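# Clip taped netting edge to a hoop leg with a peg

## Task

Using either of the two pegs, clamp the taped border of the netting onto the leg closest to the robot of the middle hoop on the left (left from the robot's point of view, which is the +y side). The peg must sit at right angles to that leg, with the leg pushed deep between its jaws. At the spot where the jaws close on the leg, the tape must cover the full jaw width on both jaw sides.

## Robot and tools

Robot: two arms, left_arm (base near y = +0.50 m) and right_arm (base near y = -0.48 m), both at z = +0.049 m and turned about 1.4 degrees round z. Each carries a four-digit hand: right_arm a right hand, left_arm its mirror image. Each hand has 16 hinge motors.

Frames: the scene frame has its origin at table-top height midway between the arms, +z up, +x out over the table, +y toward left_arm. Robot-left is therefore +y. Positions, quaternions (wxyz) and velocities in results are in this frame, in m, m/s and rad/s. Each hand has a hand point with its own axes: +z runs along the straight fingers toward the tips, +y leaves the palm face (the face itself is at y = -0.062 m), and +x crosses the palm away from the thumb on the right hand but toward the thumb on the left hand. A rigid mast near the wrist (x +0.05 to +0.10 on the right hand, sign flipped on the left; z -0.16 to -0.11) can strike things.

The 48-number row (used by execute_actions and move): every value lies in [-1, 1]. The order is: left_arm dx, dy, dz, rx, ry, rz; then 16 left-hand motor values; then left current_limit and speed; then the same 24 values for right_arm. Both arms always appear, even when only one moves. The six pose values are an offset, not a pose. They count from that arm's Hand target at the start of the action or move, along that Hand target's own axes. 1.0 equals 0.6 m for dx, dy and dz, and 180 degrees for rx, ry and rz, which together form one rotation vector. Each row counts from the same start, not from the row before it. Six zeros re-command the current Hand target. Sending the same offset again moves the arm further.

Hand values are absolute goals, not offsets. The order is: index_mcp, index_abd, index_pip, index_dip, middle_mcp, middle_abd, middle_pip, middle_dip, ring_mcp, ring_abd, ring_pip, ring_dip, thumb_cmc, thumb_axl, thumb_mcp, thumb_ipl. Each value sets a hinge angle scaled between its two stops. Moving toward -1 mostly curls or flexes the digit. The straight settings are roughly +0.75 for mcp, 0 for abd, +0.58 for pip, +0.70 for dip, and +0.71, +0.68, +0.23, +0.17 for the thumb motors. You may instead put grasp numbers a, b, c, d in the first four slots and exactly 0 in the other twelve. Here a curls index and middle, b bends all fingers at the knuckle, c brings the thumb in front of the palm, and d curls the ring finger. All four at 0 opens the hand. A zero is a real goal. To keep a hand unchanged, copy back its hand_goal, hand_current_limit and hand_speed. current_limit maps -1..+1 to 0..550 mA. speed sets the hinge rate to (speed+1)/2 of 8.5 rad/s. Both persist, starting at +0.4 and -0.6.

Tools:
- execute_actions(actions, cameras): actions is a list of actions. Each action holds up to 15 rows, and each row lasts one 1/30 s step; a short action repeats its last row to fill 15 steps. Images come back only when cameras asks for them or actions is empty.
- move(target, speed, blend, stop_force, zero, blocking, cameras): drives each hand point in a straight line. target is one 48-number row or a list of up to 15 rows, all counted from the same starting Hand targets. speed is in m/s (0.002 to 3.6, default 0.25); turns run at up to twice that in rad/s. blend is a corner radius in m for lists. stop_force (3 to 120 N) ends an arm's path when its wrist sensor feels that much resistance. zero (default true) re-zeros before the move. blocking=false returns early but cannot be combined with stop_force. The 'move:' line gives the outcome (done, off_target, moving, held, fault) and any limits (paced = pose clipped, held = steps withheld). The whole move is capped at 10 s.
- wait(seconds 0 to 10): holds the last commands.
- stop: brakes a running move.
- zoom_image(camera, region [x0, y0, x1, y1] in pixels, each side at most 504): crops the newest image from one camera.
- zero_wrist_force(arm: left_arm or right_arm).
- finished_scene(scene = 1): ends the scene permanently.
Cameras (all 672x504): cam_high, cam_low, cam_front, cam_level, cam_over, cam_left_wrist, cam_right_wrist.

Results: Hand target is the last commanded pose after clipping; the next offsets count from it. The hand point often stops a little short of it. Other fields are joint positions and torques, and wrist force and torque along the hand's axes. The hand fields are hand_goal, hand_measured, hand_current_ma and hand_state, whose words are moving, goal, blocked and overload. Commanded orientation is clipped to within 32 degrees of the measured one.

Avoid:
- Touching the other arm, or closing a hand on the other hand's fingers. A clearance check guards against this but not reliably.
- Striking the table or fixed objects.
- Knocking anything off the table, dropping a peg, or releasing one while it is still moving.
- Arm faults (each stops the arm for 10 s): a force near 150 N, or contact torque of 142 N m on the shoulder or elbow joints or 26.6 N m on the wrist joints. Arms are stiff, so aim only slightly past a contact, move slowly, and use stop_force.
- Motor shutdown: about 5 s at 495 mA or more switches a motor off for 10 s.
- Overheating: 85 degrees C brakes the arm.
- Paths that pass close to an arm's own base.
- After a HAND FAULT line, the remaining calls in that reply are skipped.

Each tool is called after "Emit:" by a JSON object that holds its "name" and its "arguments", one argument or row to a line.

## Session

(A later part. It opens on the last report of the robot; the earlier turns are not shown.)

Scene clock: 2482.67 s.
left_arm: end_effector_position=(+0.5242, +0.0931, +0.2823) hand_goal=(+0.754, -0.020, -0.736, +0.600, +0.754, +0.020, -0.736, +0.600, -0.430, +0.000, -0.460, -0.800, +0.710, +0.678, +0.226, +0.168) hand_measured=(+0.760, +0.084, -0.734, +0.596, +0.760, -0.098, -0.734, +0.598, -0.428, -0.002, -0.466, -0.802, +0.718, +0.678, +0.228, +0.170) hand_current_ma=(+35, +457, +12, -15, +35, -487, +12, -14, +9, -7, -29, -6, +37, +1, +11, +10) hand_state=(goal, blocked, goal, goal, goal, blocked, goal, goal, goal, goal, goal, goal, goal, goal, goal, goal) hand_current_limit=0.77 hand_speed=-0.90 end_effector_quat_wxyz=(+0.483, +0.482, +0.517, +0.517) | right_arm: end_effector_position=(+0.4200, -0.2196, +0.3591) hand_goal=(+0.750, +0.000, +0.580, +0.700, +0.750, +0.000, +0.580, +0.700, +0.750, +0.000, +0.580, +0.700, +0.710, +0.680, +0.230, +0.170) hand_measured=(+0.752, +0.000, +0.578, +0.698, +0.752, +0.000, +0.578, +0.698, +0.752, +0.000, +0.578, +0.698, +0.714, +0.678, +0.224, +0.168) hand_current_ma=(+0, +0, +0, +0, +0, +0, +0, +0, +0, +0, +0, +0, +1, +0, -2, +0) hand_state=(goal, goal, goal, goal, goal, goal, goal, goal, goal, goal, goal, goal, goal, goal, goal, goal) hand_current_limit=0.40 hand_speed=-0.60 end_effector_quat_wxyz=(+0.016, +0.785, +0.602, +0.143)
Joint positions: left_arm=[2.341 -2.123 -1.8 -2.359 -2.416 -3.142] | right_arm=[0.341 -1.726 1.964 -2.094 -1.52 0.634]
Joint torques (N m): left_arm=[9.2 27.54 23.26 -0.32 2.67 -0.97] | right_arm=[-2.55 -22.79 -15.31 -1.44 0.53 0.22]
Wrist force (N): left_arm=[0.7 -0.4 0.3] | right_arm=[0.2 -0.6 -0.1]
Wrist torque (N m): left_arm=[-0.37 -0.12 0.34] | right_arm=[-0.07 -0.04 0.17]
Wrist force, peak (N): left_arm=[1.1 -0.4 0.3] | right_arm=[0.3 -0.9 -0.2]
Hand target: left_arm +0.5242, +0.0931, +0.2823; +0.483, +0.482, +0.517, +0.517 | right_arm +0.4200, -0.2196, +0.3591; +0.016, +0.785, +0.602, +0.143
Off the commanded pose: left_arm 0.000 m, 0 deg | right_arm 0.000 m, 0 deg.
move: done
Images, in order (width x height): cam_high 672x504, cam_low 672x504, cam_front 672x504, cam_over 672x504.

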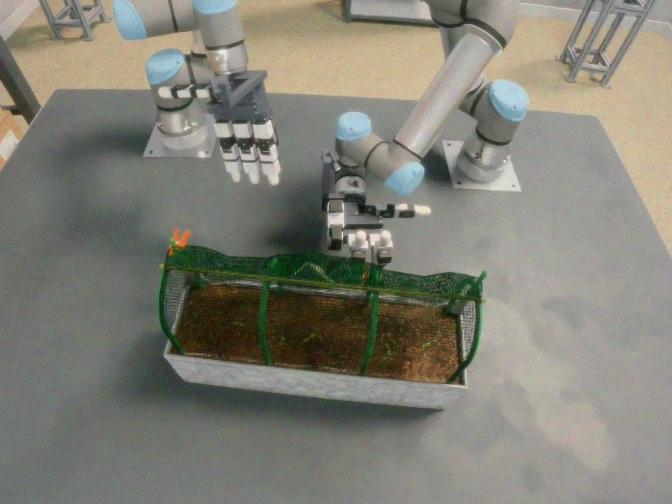

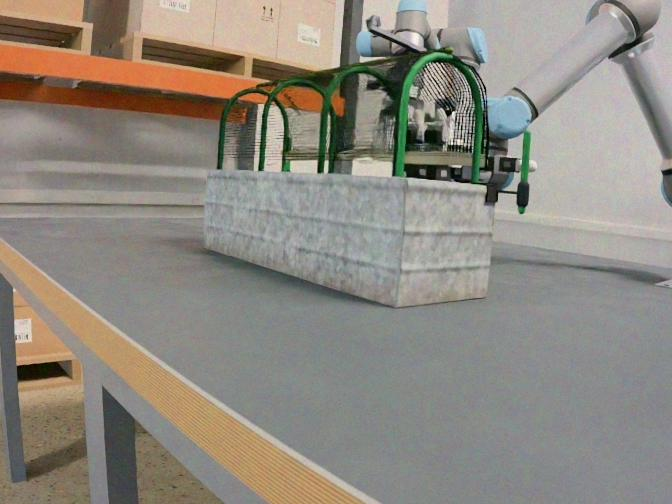

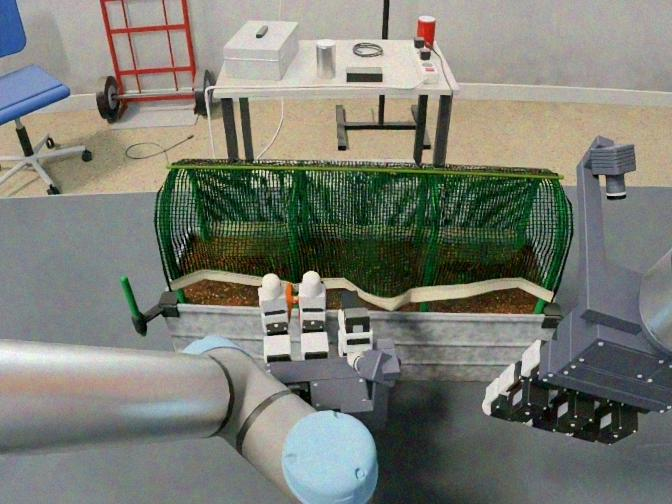

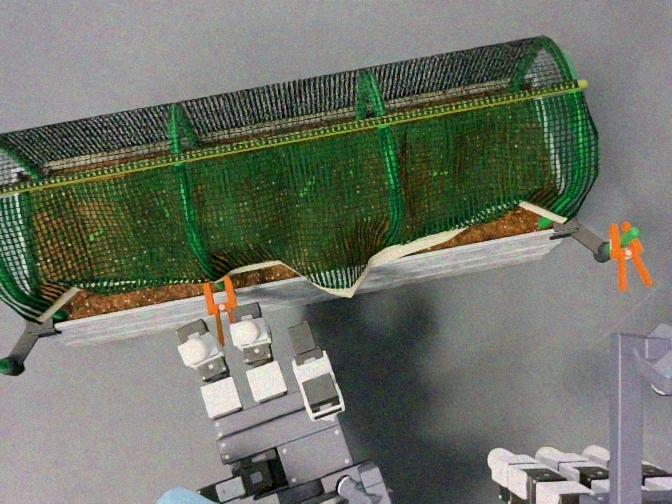

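Emit:
{"name": "move", "arguments": {
  "target": [
    [-0.0025,0,0.0197,0,0,0,0.753,-0.02,-0.737,0.6,0.753,0.02,-0.737,0.6,-0.43,0,-0.46,-0.8,0.71,0.678,0.225,0.168,0.77,-0.9,0,0,0,0,0,0,0,0,0,0,0,0,0,0,0,0,0,0,0,0,0,0,0.4,-0.6]
  ],
  "speed": 0.02,
  "stop_force": 9,
  "cameras": ["cam_over", "cam_front", "cam_level"]
}}

Emit:
{"name": "zoom_image", "arguments": {
  "camera": "cam_over",
  "region": [180, 240, 260, 320]
}}

Emit:
{"name": "zoom_image", "arguments": {
  "camera": "cam_front",
  "region": [230, 230, 370, 330]
}}

Scene clock: 2529.47 s.
left_arm: end_effector_position=(+0.5361, +0.0924, +0.2823) hand_goal=(+0.754, -0.020, -0.736, +0.600, +0.754, +0.020, -0.736, +0.600, -0.430, +0.000, -0.460, -0.800, +0.710, +0.678, +0.226, +0.168) hand_measured=(+0.760, +0.076, -0.734, +0.596, +0.760, -0.094, -0.734, +0.598, -0.428, -0.002, -0.466, -0.802, +0.718, +0.678, +0.228, +0.170) hand_current_ma=(+35, +423, +12, -15, +35, -487, +8, -14, +9, -7, -29, -6, +37, +1, +11, +10) hand_state=(goal, blocked, goal, goal, goal, blocked, goal, goal, goal, goal, goal, goal, goal, goal, goal, goal) hand_current_limit=0.77 hand_speed=-0.90 end_effector_quat_wxyz=(+0.483, +0.482, +0.517, +0.517) | right_arm: end_effector_position=(+0.4200, -0.2196, +0.3591) hand_goal=(+0.750, +0.000, +0.580, +0.700, +0.750, +0.000, +0.580, +0.700, +0.750, +0.000, +0.580, +0.700, +0.710, +0.680, +0.230, +0.170) hand_measured=(+0.752, +0.000, +0.578, +0.698, +0.752, +0.000, +0.578, +0.698, +0.752, +0.000, +0.578, +0.698, +0.714, +0.678, +0.224, +0.168) hand_current_ma=(+0, +0, +0, +0, +0, +0, +0, +0, +0, +0, +0, +0, +1, +0, -2, +0) hand_state=(goal, goal, goal, goal, goal, goal, goal, goal, goal, goal, goal, goal, goal, goal, goal, goal) hand_current_limit=0.40 hand_speed=-0.60 end_effector_quat_wxyz=(+0.016, +0.785, +0.602, +0.143)
Joint positions: left_arm=[2.357 -2.135 -1.779 -2.368 -2.401 -3.142] | right_arm=[0.341 -1.726 1.964 -2.094 -1.52 0.634]
Joint torques (N m): left_arm=[9.84 28 23.53 -0.26 2.74 -1.4] | right_arm=[-3.69 -23.33 -15.38 -1.54 0.39 0.07]
Wrist force (N): left_arm=[1.0 -0.1 -1.5] | right_arm=[0.0 -0.7 -0.1]
Wrist torque (N m): left_arm=[-0.21 -0.14 0.36] | right_arm=[-0.07 -0.02 0.15]
Wrist force, peak (N): left_arm=[0.9 0.0 -1.6] | right_arm=[0.3 -1.0 -0.1]
Hand target: left_arm +0.5361, +0.0924, +0.2823; +0.483, +0.482, +0.517, +0.517 | right_arm +0.4200, -0.2196, +0.3591; +0.016, +0.785, +0.602, +0.143
Off the commanded pose: left_arm 0.000 m, 0 deg | right_arm 0.000 m, 0 deg.
move: done
Images, in order (width x height): cam_front 672x504, cam_level 672x504, cam_over 672x504.

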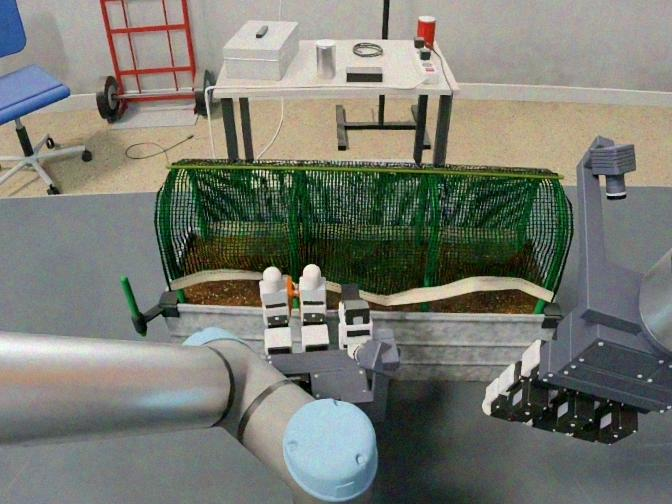

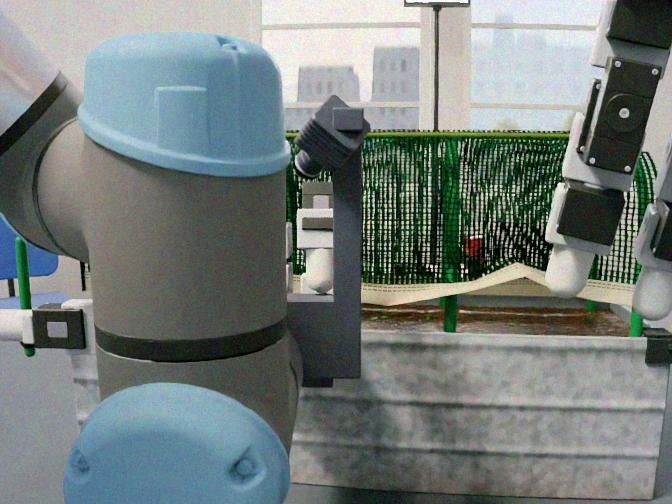

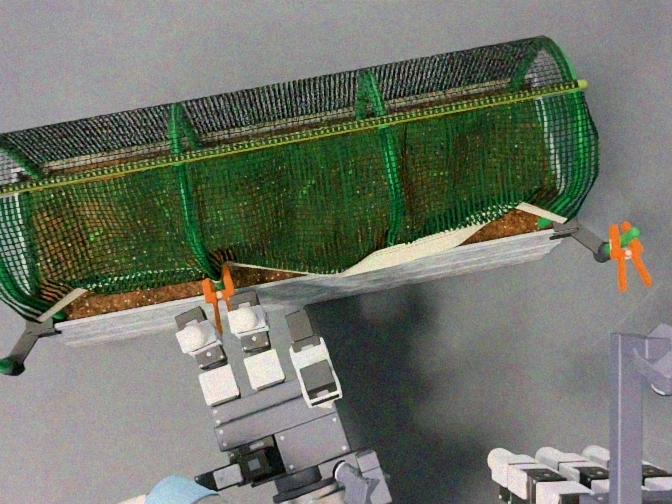

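Scaled by 6.300 from the camera's 672x504 image, which has a finer 960x720 frame.

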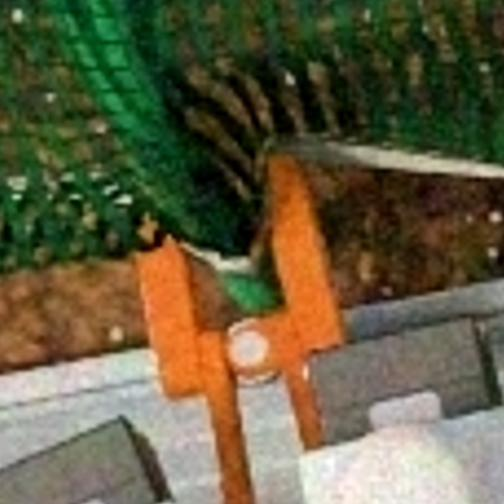

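Scaled by 3.600 from the camera's 672x504 image, which has a finer 960x720 frame.

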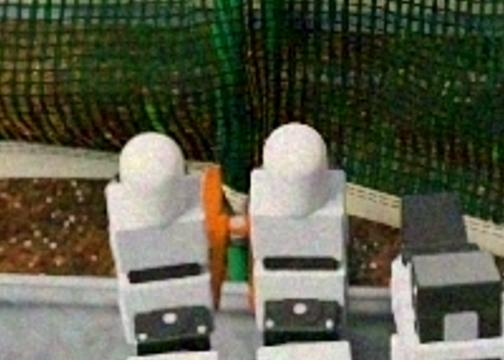

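Emit:
{"name": "zoom_image", "arguments": {
  "camera": "cam_over",
  "region": [195, 255, 245, 305]
}}

Emit:
{"name": "zoom_image", "arguments": {
  "camera": "cam_front",
  "region": [270, 260, 330, 320]
}}

Emit:
{"name": "execute_actions", "arguments": {
  "actions": [],
  "cameras": ["cam_high", "cam_low", "cam_left_wrist", "cam_right_wrist"]
}}

Emit:
{"name": "zoom_image", "arguments": {
  "camera": "cam_high",
  "region": [360, 200, 460, 300]
}}

Scaled by 10.080 from the camera's 672x504 image, which has a finer 960x720 frame.

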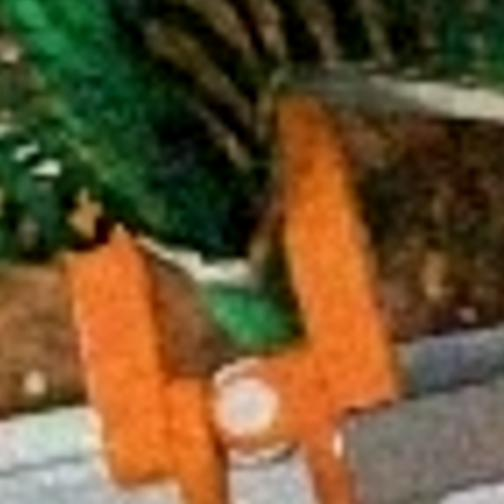

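Scaled by 8.400 from the camera's 672x504 image, which has a finer 960x720 frame.

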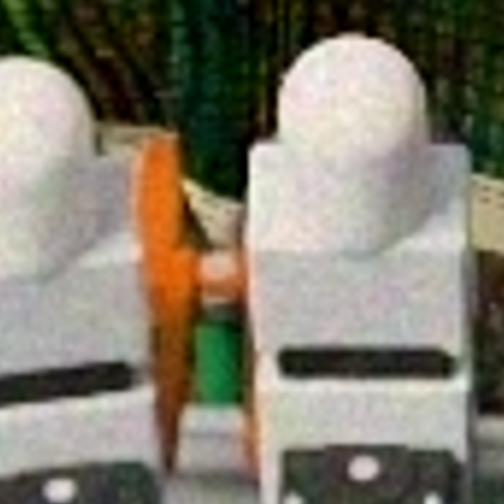

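Scene clock: 2564.37 s.
left_arm: end_effector_position=(+0.5361, +0.0924, +0.2823) hand_goal=(+0.754, -0.020, -0.736, +0.600, +0.754, +0.020, -0.736, +0.600, -0.430, +0.000, -0.460, -0.800, +0.710, +0.678, +0.226, +0.168) hand_measured=(+0.760, +0.076, -0.734, +0.596, +0.760, -0.094, -0.734, +0.598, -0.428, -0.002, -0.466, -0.802, +0.718, +0.678, +0.228, +0.170) hand_current_ma=(+35, +423, +12, -15, +35, -487, +8, -14, +9, -7, -29, -6, +37, +1, +11, +10) hand_state=(goal, blocked, goal, goal, goal, blocked, goal, goal, goal, goal, goal, goal, goal, goal, goal, goal) hand_current_limit=0.77 hand_speed=-0.90 end_effector_quat_wxyz=(+0.483, +0.482, +0.517, +0.517) | right_arm: end_effector_position=(+0.4200, -0.2196, +0.3591) hand_goal=(+0.750, +0.000, +0.580, +0.700, +0.750, +0.000, +0.580, +0.700, +0.750, +0.000, +0.580, +0.700, +0.710, +0.680, +0.230, +0.170) hand_measured=(+0.752, +0.000, +0.578, +0.698, +0.752, +0.000, +0.578, +0.698, +0.752, +0.000, +0.578, +0.698, +0.714, +0.678, +0.224, +0.168) hand_current_ma=(+0, +0, +0, +0, +0, +0, +0, +0, +0, +0, +0, +0, +1, +0, -2, +0) hand_state=(goal, goal, goal, goal, goal, goal, goal, goal, goal, goal, goal, goal, goal, goal, goal, goal) hand_current_limit=0.40 hand_speed=-0.60 end_effector_quat_wxyz=(+0.016, +0.785, +0.602, +0.143)
Joint positions: left_arm=[2.357 -2.135 -1.779 -2.368 -2.401 -3.142] | right_arm=[0.341 -1.726 1.964 -2.094 -1.52 0.634]
Joint velocities: within noise
Joint torques (N m): left_arm=[8.92 27.95 23.54 -0.18 2.73 -1.3] | right_arm=[-2.23 -22.49 -15.91 -1.46 0.44 0.05]
Motor temperatures (°C): left_arm=[35 34 34 33 38 47] | right_arm=[32 31 40 35 35 41]
Wrist force (N): left_arm=[1.0 0.1 -1.2] | right_arm=[0.2 -0.8 -0.2]
Wrist torque (N m): left_arm=[-0.22 -0.14 0.36] | right_arm=[-0.09 -0.03 0.16]
Wrist force, peak (N): left_arm=[1.1 0.2 -1.6] | right_arm=[0.2 -0.9 -0.1]
Hand target: left_arm +0.5361, +0.0924, +0.2823; +0.483, +0.482, +0.517, +0.517 | right_arm +0.4200, -0.2196, +0.3591; +0.016, +0.785, +0.602, +0.143
Off the commanded pose: left_arm 0.000 m, 0 deg | right_arm 0.000 m, 0 deg.
camera_calibration:
cam_left_wrist: T_world_to_cam=[[0.0916989, -0.763926, -0.638756, 0.173048], [-0.784087, 0.340026, -0.51922, 0.487917], [0.613839, 0.548452, -0.567804, -0.0994864], [0, 0, 0, 1]] pos_world=[0.427769, 0.0208549, 0.307383]
cam_right_wrist: T_world_to_cam=[[0.417703, -0.906131, -0.0667224, -0.316259], [-0.763922, -0.390005, 0.514121, 0.00123903], [-0.491882, -0.163779, -0.855119, 0.606588], [0, 0, 0, 1]] pos_world=[0.431419, -0.186742, 0.496967]
Images, in order (width x height): cam_high 672x504, cam_low 672x504, cam_left_wrist 672x504, cam_right_wrist 672x504.

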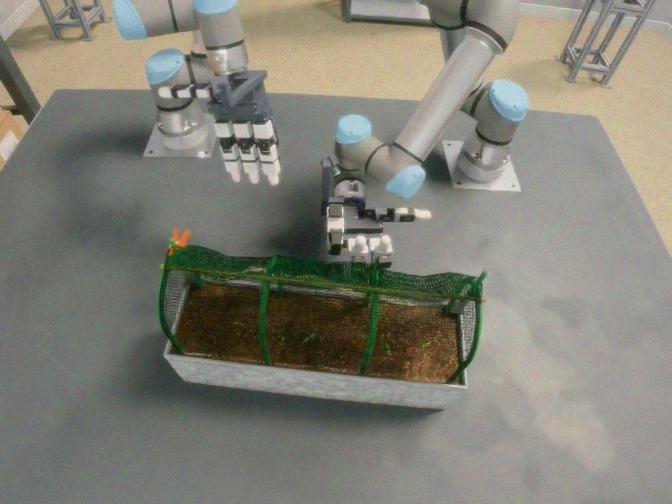

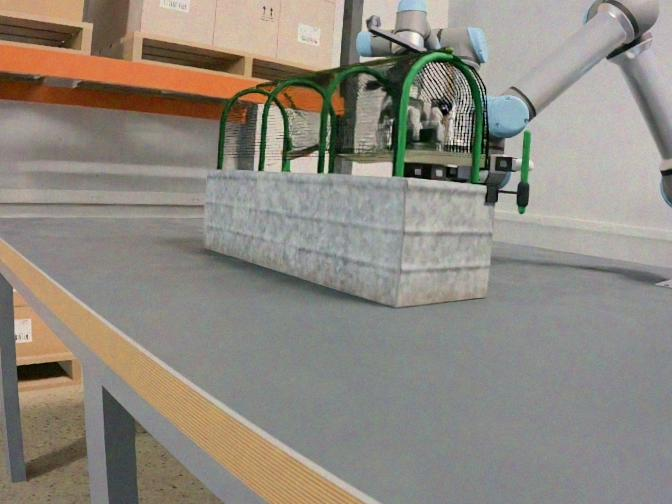

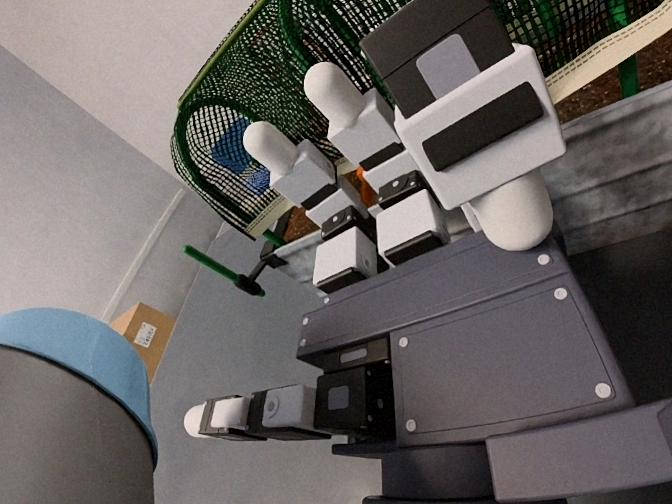

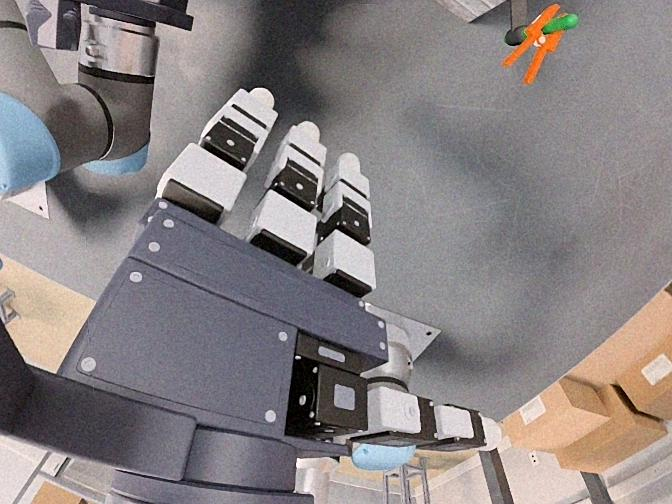

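Scaled by 5.040 from the camera's 672x504 image, which has a finer 960x720 frame.

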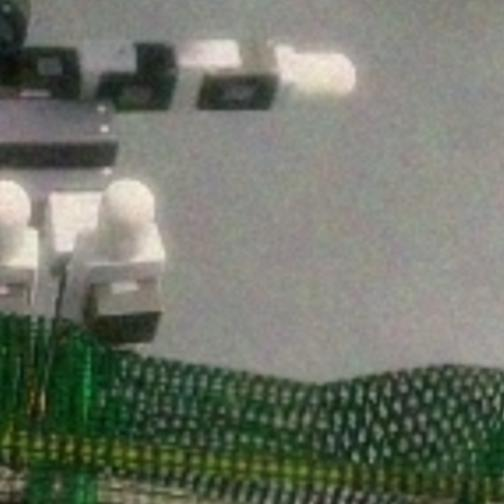

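Emit:
{"name": "zoom_image", "arguments": {
  "camera": "cam_left_wrist",
  "region": [320, 120, 440, 240]
}}

Emit:
{"name": "zoom_image", "arguments": {
  "camera": "cam_left_wrist",
  "region": [500, 0, 672, 130]
}}

Scaled by 4.200 from the camera's 672x504 image, which has a finer 960x720 frame.

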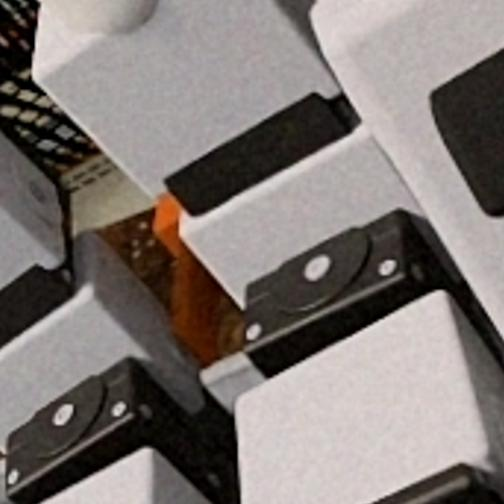

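Scaled by 2.930 from the camera's 672x504 image, which has a finer 960x720 frame.

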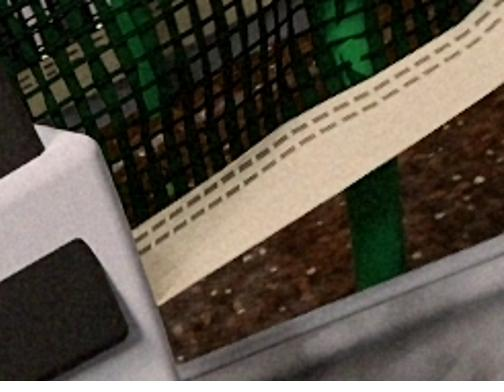

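Emit:
{"name": "zoom_image", "arguments": {
  "camera": "cam_low",
  "region": [350, 100, 470, 190]
}}

Scaled by 4.200 from the camera's 672x504 image, which has a finer 960x720 frame.

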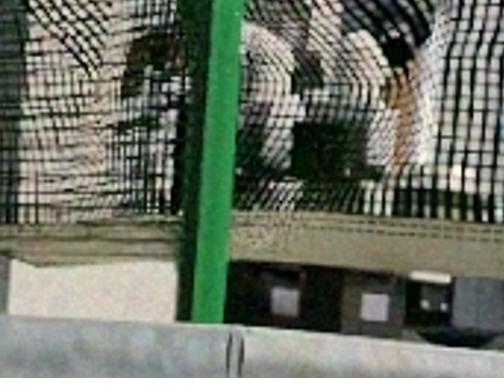

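Emit:
{"name": "zoom_image", "arguments": {
  "camera": "cam_front",
  "region": [275, 265, 305, 295]
}}

Emit:
{"name": "zoom_image", "arguments": {
  "camera": "cam_over",
  "region": [190, 258, 225, 293]
}}

This scene's latest camera images include none from cam_front. They are from: cam_high, cam_low, cam_left_wrist, cam_right_wrist. cam_front's image comes with the result of a call that names it in "cameras".

This scene's latest camera images include none from cam_over. They are from: cam_high, cam_low, cam_left_wrist, cam_right_wrist. cam_over's image comes with the result of a call that names it in "cameras".

Emit:
{"name": "move", "arguments": {
  "target": [
    [-0.0012,0,0.01,0,0,0,0.753,-0.02,-0.737,0.6,0.753,0.02,-0.737,0.6,-0.43,0,-0.46,-0.8,0.71,0.678,0.225,0.168,0.77,-0.9,0,0,0,0,0,0,0,0,0,0,0,0,0,0,0,0,0,0,0,0,0,0,0.4,-0.6]
  ],
  "speed": 0.02,
  "stop_force": 9,
  "cameras": ["cam_over", "cam_front", "cam_left_wrist"]
}}

Emit:
{"name": "zoom_image", "arguments": {
  "camera": "cam_over",
  "region": [195, 255, 245, 305]
}}

Emit:
{"name": "zoom_image", "arguments": {
  "camera": "cam_front",
  "region": [275, 260, 310, 295]
}}

Emit:
{"name": "zoom_image", "arguments": {
  "camera": "cam_left_wrist",
  "region": [320, 140, 380, 200]
}}

Scene clock: 2858.80 s.
left_arm: end_effector_position=(+0.5422, +0.0921, +0.2823) hand_goal=(+0.754, -0.020, -0.736, +0.600, +0.754, +0.020, -0.736, +0.600, -0.430, +0.000, -0.460, -0.800, +0.710, +0.678, +0.226, +0.168) hand_measured=(+0.760, +0.060, -0.734, +0.596, +0.760, -0.070, -0.734, +0.598, -0.428, -0.002, -0.466, -0.802, +0.718, +0.678, +0.228, +0.170) hand_current_ma=(+35, +354, +12, -15, +35, -399, +8, -14, +9, -7, -29, -6, +37, +1, +11, +10) hand_state=(goal, blocked, goal, goal, goal, blocked, goal, goal, goal, goal, goal, goal, goal, goal, goal, goal) hand_current_limit=0.77 hand_speed=-0.90 end_effector_quat_wxyz=(+0.483, +0.482, +0.517, +0.517) | right_arm: end_effector_position=(+0.4200, -0.2196, +0.3591) hand_goal=(+0.750, +0.000, +0.580, +0.700, +0.750, +0.000, +0.580, +0.700, +0.750, +0.000, +0.580, +0.700, +0.710, +0.680, +0.230, +0.170) hand_measured=(+0.752, +0.000, +0.578, +0.698, +0.752, +0.000, +0.578, +0.698, +0.752, +0.000, +0.578, +0.698, +0.714, +0.678, +0.224, +0.168) hand_current_ma=(+0, +0, +0, +0, +0, +0, +0, +0, +0, +0, +0, +0, +1, +0, -2, +0) hand_state=(goal, goal, goal, goal, goal, goal, goal, goal, goal, goal, goal, goal, goal, goal, goal, goal) hand_current_limit=0.40 hand_speed=-0.60 end_effector_quat_wxyz=(+0.016, +0.785, +0.602, +0.143)
Joint positions: left_arm=[2.364 -2.142 -1.768 -2.373 -2.393 -3.142] | right_arm=[0.341 -1.726 1.964 -2.094 -1.52 0.634]
Joint torques (N m): left_arm=[11.09 28.41 24.61 -0.03 2.74 -1.37] | right_arm=[-2.82 -22.91 -16.44 -1.44 0.42 0.12]
Wrist force (N): left_arm=[0.7 0.1 -5.0] | right_arm=[0.1 -0.6 -0.2]
Wrist torque (N m): left_arm=[0.09 -0.13 0.33] | right_arm=[-0.06 -0.02 0.16]
Wrist force, peak (N): left_arm=[0.9 -0.4 -5.1] | right_arm=[0.3 -0.9 -0.1]
Hand target: left_arm +0.5422, +0.0921, +0.2823; +0.483, +0.482, +0.517, +0.517 | right_arm +0.4200, -0.2196, +0.3591; +0.016, +0.785, +0.602, +0.143
Off the commanded pose: left_arm 0.000 m, 0 deg | right_arm 0.000 m, 0 deg.
move: done
camera_calibration:
cam_left_wrist: T_world_to_cam=[[0.0916989, -0.763926, -0.638756, 0.172269], [-0.784087, 0.340026, -0.51922, 0.492723], [0.613839, 0.548452, -0.567804, -0.103005], [0, 0, 0, 1]] pos_world=[0.433769, 0.0205549, 0.307383]
Images, in order (width x height): cam_front 672x504, cam_over 672x504, cam_left_wrist 672x504.

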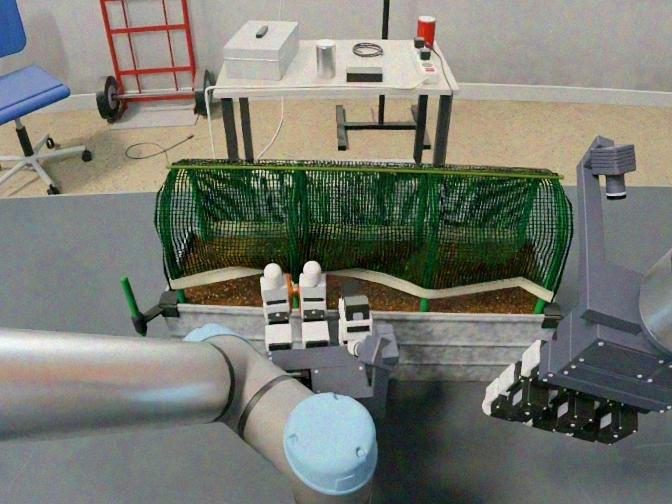

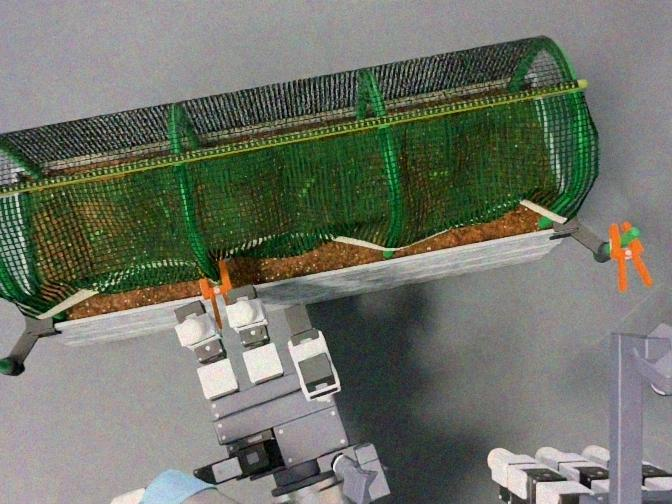

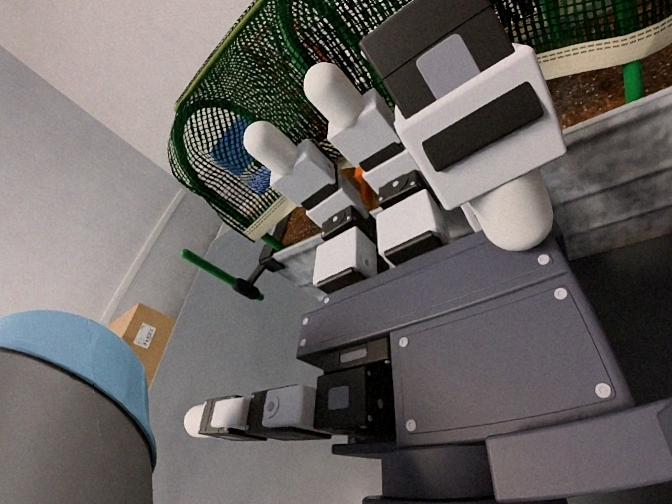

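Scaled by 10.080 from the camera's 672x504 image, which has a finer 960x720 frame.

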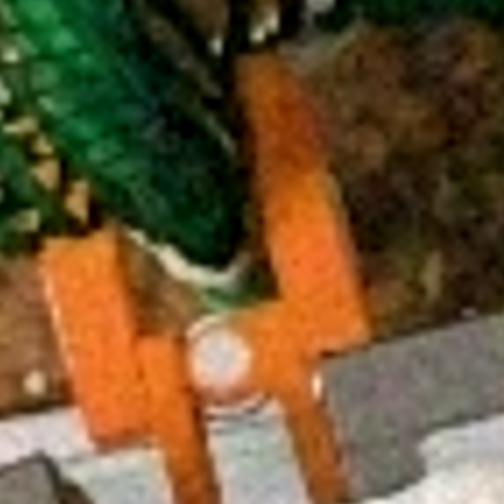

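Scaled by 14.400 from the camera's 672x504 image, which has a finer 960x720 frame.

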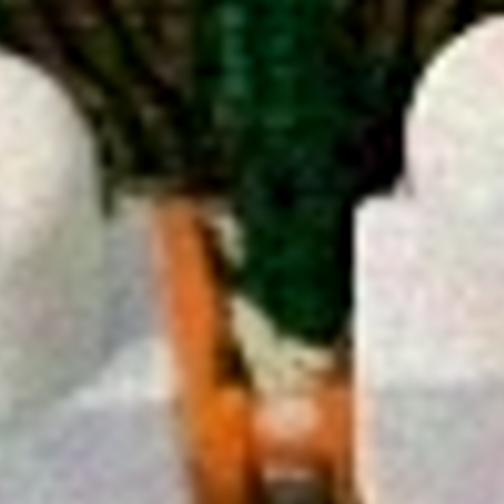

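Scaled by 8.400 from the camera's 672x504 image, which has a finer 960x720 frame.

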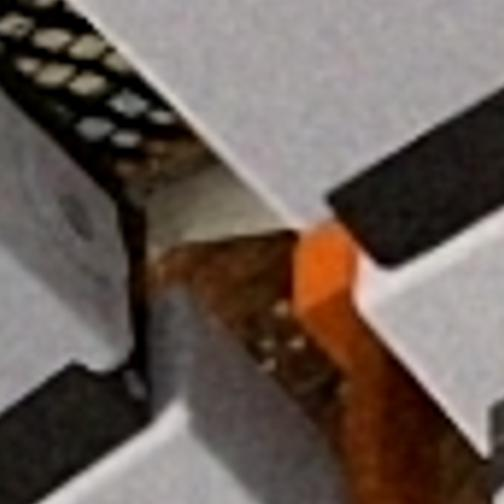

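Emit:
{"name": "zoom_image", "arguments": {
  "camera": "cam_front",
  "region": [160, 250, 280, 330]
}}

Emit:
{"name": "zoom_image", "arguments": {
  "camera": "cam_front",
  "region": [310, 250, 430, 330]
}}

Emit:
{"name": "zoom_image", "arguments": {
  "camera": "cam_over",
  "region": [20, 230, 200, 330]
}}

Emit:
{"name": "zoom_image", "arguments": {
  "camera": "cam_over",
  "region": [205, 225, 385, 305]
}}

Scaled by 4.200 from the camera's 672x504 image, which has a finer 960x720 frame.

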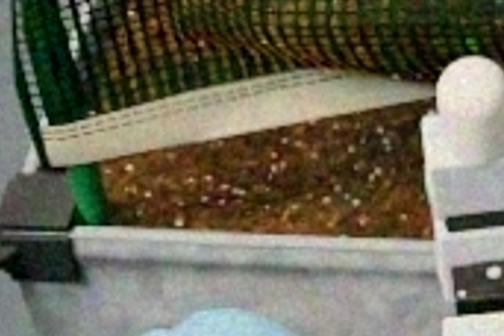

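Scaled by 4.200 from the camera's 672x504 image, which has a finer 960x720 frame.

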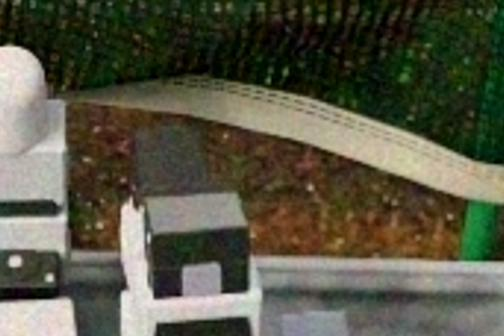

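Scaled by 2.800 from the camera's 672x504 image, which has a finer 960x720 frame.

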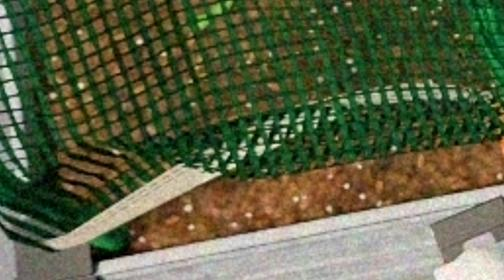

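Scaled by 2.800 from the camera's 672x504 image, which has a finer 960x720 frame.

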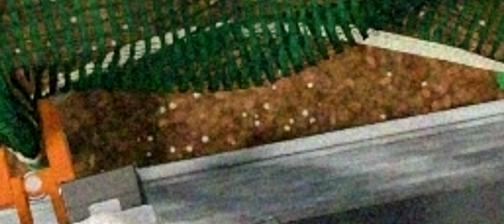

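Emit:
{"name": "move", "arguments": {
  "target": [
    [-0.0023,-0.0025,0.005,0,0,0,0.753,-0.02,-0.737,0.6,0.753,0.02,-0.737,0.6,-0.43,0,-0.46,-0.8,0.71,0.678,0.225,0.168,0.77,-0.9,0,0,0,0,0,0,0,0,0,0,0,0,0,0,0,0,0,0,0,0,0,0,0.4,-0.6]
  ],
  "speed": 0.02,
  "stop_force": 9,
  "cameras": ["cam_over", "cam_front"]
}}

Emit:
{"name": "zoom_image", "arguments": {
  "camera": "cam_over",
  "region": [195, 255, 245, 305]
}}

Emit:
{"name": "zoom_image", "arguments": {
  "camera": "cam_front",
  "region": [275, 260, 310, 295]
}}

Scene clock: 3057.83 s.
left_arm: end_effector_position=(+0.5453, +0.0910, +0.2808) hand_goal=(+0.754, -0.020, -0.736, +0.600, +0.754, +0.020, -0.736, +0.600, -0.430, +0.000, -0.460, -0.800, +0.710, +0.678, +0.226, +0.168) hand_measured=(+0.760, +0.050, -0.734, +0.596, +0.760, -0.056, -0.734, +0.598, -0.428, -0.002, -0.466, -0.802, +0.718, +0.678, +0.228, +0.170) hand_current_ma=(+35, +310, +12, -15, +35, -336, +8, -14, +9, -7, -29, -6, +37, +1, +11, +10) hand_state=(goal, blocked, goal, goal, goal, blocked, goal, goal, goal, goal, goal, goal, goal, goal, goal, goal) hand_current_limit=0.77 hand_speed=-0.90 end_effector_quat_wxyz=(+0.483, +0.482, +0.517, +0.517) | right_arm: end_effector_position=(+0.4200, -0.2196, +0.3591) hand_goal=(+0.750, +0.000, +0.580, +0.700, +0.750, +0.000, +0.580, +0.700, +0.750, +0.000, +0.580, +0.700, +0.710, +0.680, +0.230, +0.170) hand_measured=(+0.752, +0.000, +0.578, +0.698, +0.752, +0.000, +0.578, +0.698, +0.752, +0.000, +0.578, +0.698, +0.714, +0.678, +0.224, +0.168) hand_current_ma=(+0, +0, +0, +0, +0, +0, +0, +0, +0, +0, +0, +0, +1, +0, -2, +0) hand_state=(goal, goal, goal, goal, goal, goal, goal, goal, goal, goal, goal, goal, goal, goal, goal, goal) hand_current_limit=0.40 hand_speed=-0.60 end_effector_quat_wxyz=(+0.016, +0.785, +0.602, +0.143)
Joint positions: left_arm=[2.367 -2.149 -1.76 -2.374 -2.391 -3.142] | right_arm=[0.341 -1.726 1.964 -2.094 -1.52 0.634]
Joint torques (N m): left_arm=[11.46 29.08 24.79 0.09 2.79 -1.37] | right_arm=[-2.02 -22.84 -16.24 -1.53 0.43 0.23]
Wrist force (N): left_arm=[0.3 -0.1 -5.6] | right_arm=[0.1 -0.9 -0.3]
Wrist torque (N m): left_arm=[0.11 -0.08 0.31] | right_arm=[-0.08 -0.02 0.16]
Wrist force, peak (N): left_arm=[0.6 -0.2 -5.9] | right_arm=[0.3 -0.9 -0.2]
Hand target: left_arm +0.5453, +0.0910, +0.2808; +0.483, +0.482, +0.517, +0.517 | right_arm +0.4200, -0.2196, +0.3591; +0.016, +0.785, +0.602, +0.143
Off the commanded pose: left_arm 0.000 m, 0 deg | right_arm 0.000 m, 0 deg.
move: done
Images, in order (width x height): cam_front 672x504, cam_over 672x504.

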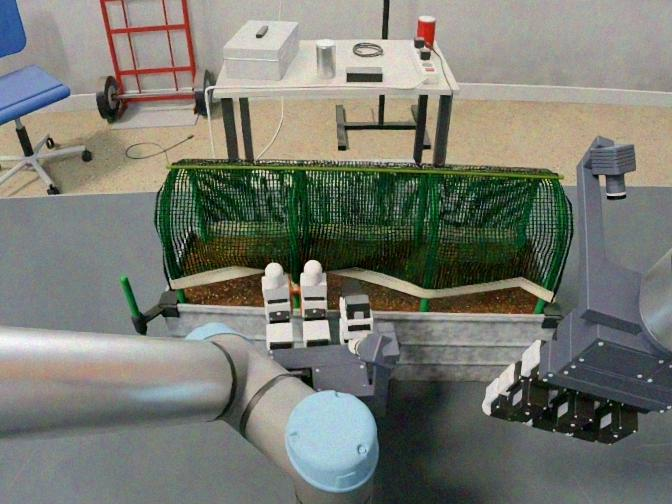

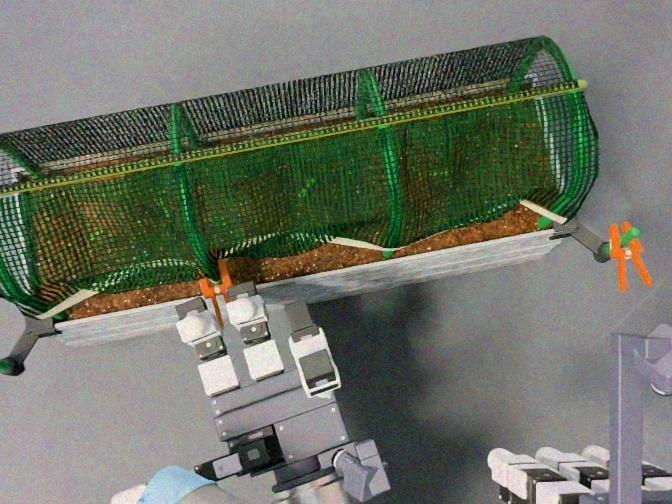

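Scaled by 10.080 from the camera's 672x504 image, which has a finer 960x720 frame.

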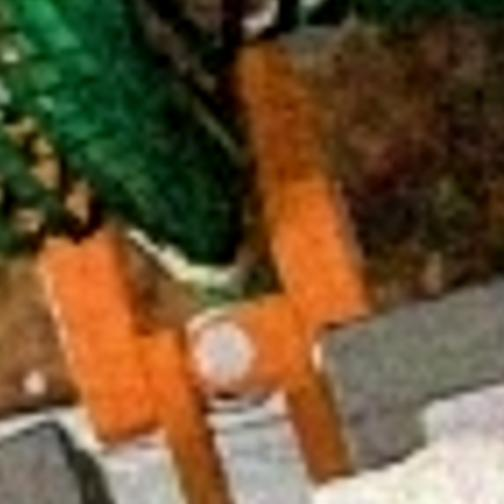

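Scaled by 14.400 from the camera's 672x504 image, which has a finer 960x720 frame.

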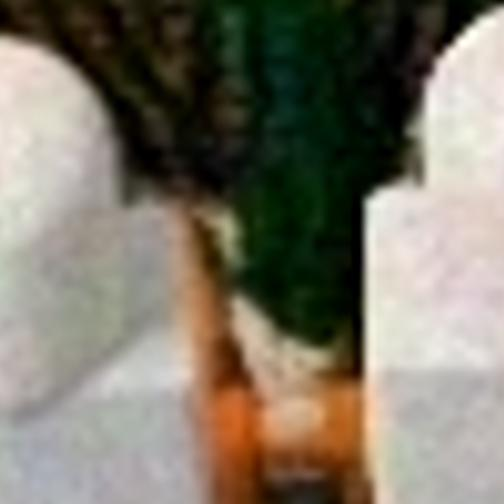

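Emit:
{"name": "move", "arguments": {
  "target": [
    [0,0,0,0,0,0,0.753,0.14,-0.737,0.6,0.753,-0.14,-0.737,0.6,-0.43,0,-0.46,-0.8,0.71,0.678,0.225,0.168,0.77,-0.95,0,0,0,0,0,0,0,0,0,0,0,0,0,0,0,0,0,0,0,0,0,0,0.4,-0.6]
  ],
  "speed": 0.02,
  "cameras": ["cam_over", "cam_front"]
}}

Emit:
{"name": "zoom_image", "arguments": {
  "camera": "cam_over",
  "region": [195, 255, 245, 305]
}}

Emit:
{"name": "zoom_image", "arguments": {
  "camera": "cam_front",
  "region": [275, 260, 310, 295]
}}

Scene clock: 3093.57 s.
left_arm: end_effector_position=(+0.5453, +0.0910, +0.2808) hand_goal=(+0.754, +0.140, -0.736, +0.600, +0.754, -0.140, -0.736, +0.600, -0.430, +0.000, -0.460, -0.800, +0.710, +0.678, +0.226, +0.168) hand_measured=(+0.760, +0.160, -0.734, +0.598, +0.760, -0.160, -0.734, +0.598, -0.428, -0.002, -0.466, -0.802, +0.718, +0.678, +0.228, +0.170) hand_current_ma=(+35, +88, +12, -15, +35, -88, +8, -14, +9, -7, -29, -6, +37, +1, +11, +10) hand_state=(goal, blocked, goal, goal, goal, blocked, goal, goal, goal, goal, goal, goal, goal, goal, goal, goal) hand_current_limit=0.77 hand_speed=-0.95 end_effector_quat_wxyz=(+0.483, +0.482, +0.517, +0.517) | right_arm: end_effector_position=(+0.4200, -0.2196, +0.3591) hand_goal=(+0.750, +0.000, +0.580, +0.700, +0.750, +0.000, +0.580, +0.700, +0.750, +0.000, +0.580, +0.700, +0.710, +0.680, +0.230, +0.170) hand_measured=(+0.752, +0.000, +0.578, +0.698, +0.752, +0.000, +0.578, +0.698, +0.752, +0.000, +0.578, +0.698, +0.714, +0.678, +0.224, +0.168) hand_current_ma=(+0, +0, +0, +0, +0, +0, +0, +0, +0, +0, +0, +0, +1, +0, -2, +0) hand_state=(goal, goal, goal, goal, goal, goal, goal, goal, goal, goal, goal, goal, goal, goal, goal, goal) hand_current_limit=0.40 hand_speed=-0.60 end_effector_quat_wxyz=(+0.016, +0.785, +0.602, +0.143)
Joint positions: left_arm=[2.367 -2.149 -1.76 -2.374 -2.391 -3.142] | right_arm=[0.341 -1.726 1.964 -2.094 -1.52 0.634]
Joint torques (N m): left_arm=[11.09 28.96 24.34 0.24 2.72 -1.29] | right_arm=[-1.91 -22.59 -16.17 -1.43 0.46 -0.02]
Wrist force (N): left_arm=[0.4 0.0 -6.8] | right_arm=[0.0 -0.8 -0.1]
Wrist torque (N m): left_arm=[0.23 -0.13 0.31] | right_arm=[-0.08 -0.02 0.14]
Wrist force, peak (N): left_arm=[0.6 -0.2 -7.2] | right_arm=[0.3 -0.9 -0.1]
Hand target: left_arm +0.5453, +0.0910, +0.2808; +0.483, +0.482, +0.517, +0.517 | right_arm +0.4200, -0.2196, +0.3591; +0.016, +0.785, +0.602, +0.143
Off the commanded pose: left_arm 0.000 m, 0 deg | right_arm 0.000 m, 0 deg.
move: done
Images, in order (width x height): cam_front 672x504, cam_over 672x504.

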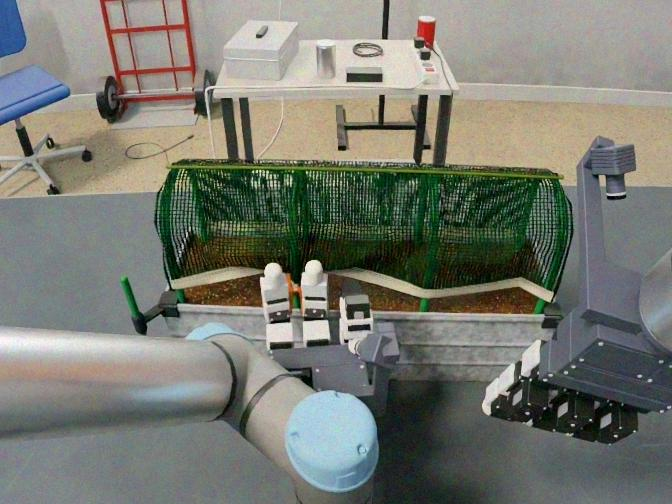

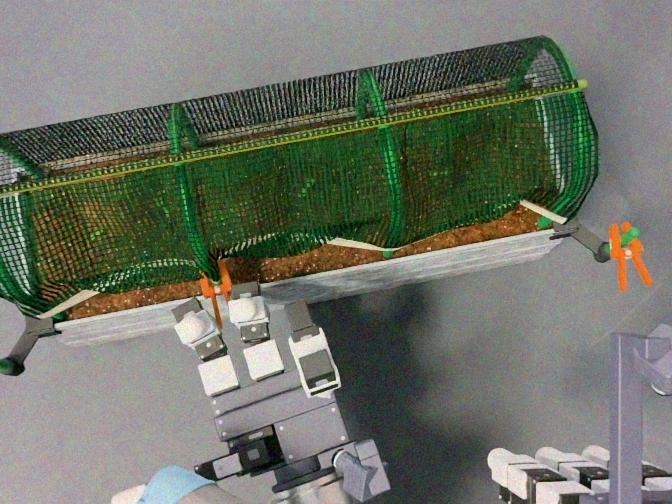

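Scaled by 10.080 from the camera's 672x504 image, which has a finer 960x720 frame.

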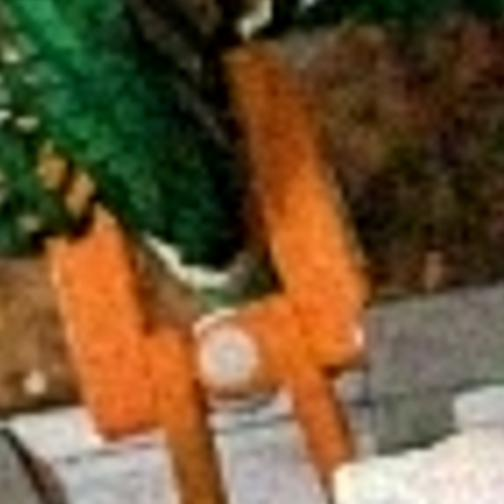

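Scaled by 14.400 from the camera's 672x504 image, which has a finer 960x720 frame.

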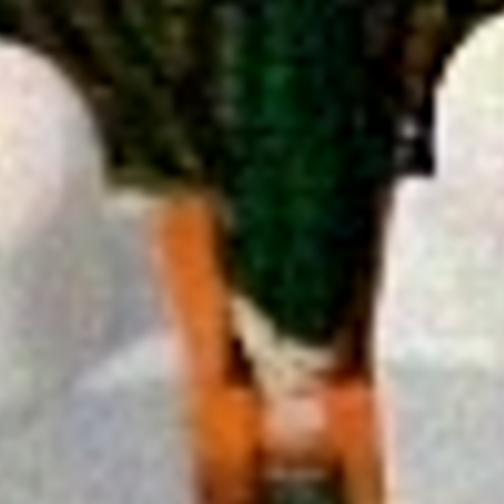

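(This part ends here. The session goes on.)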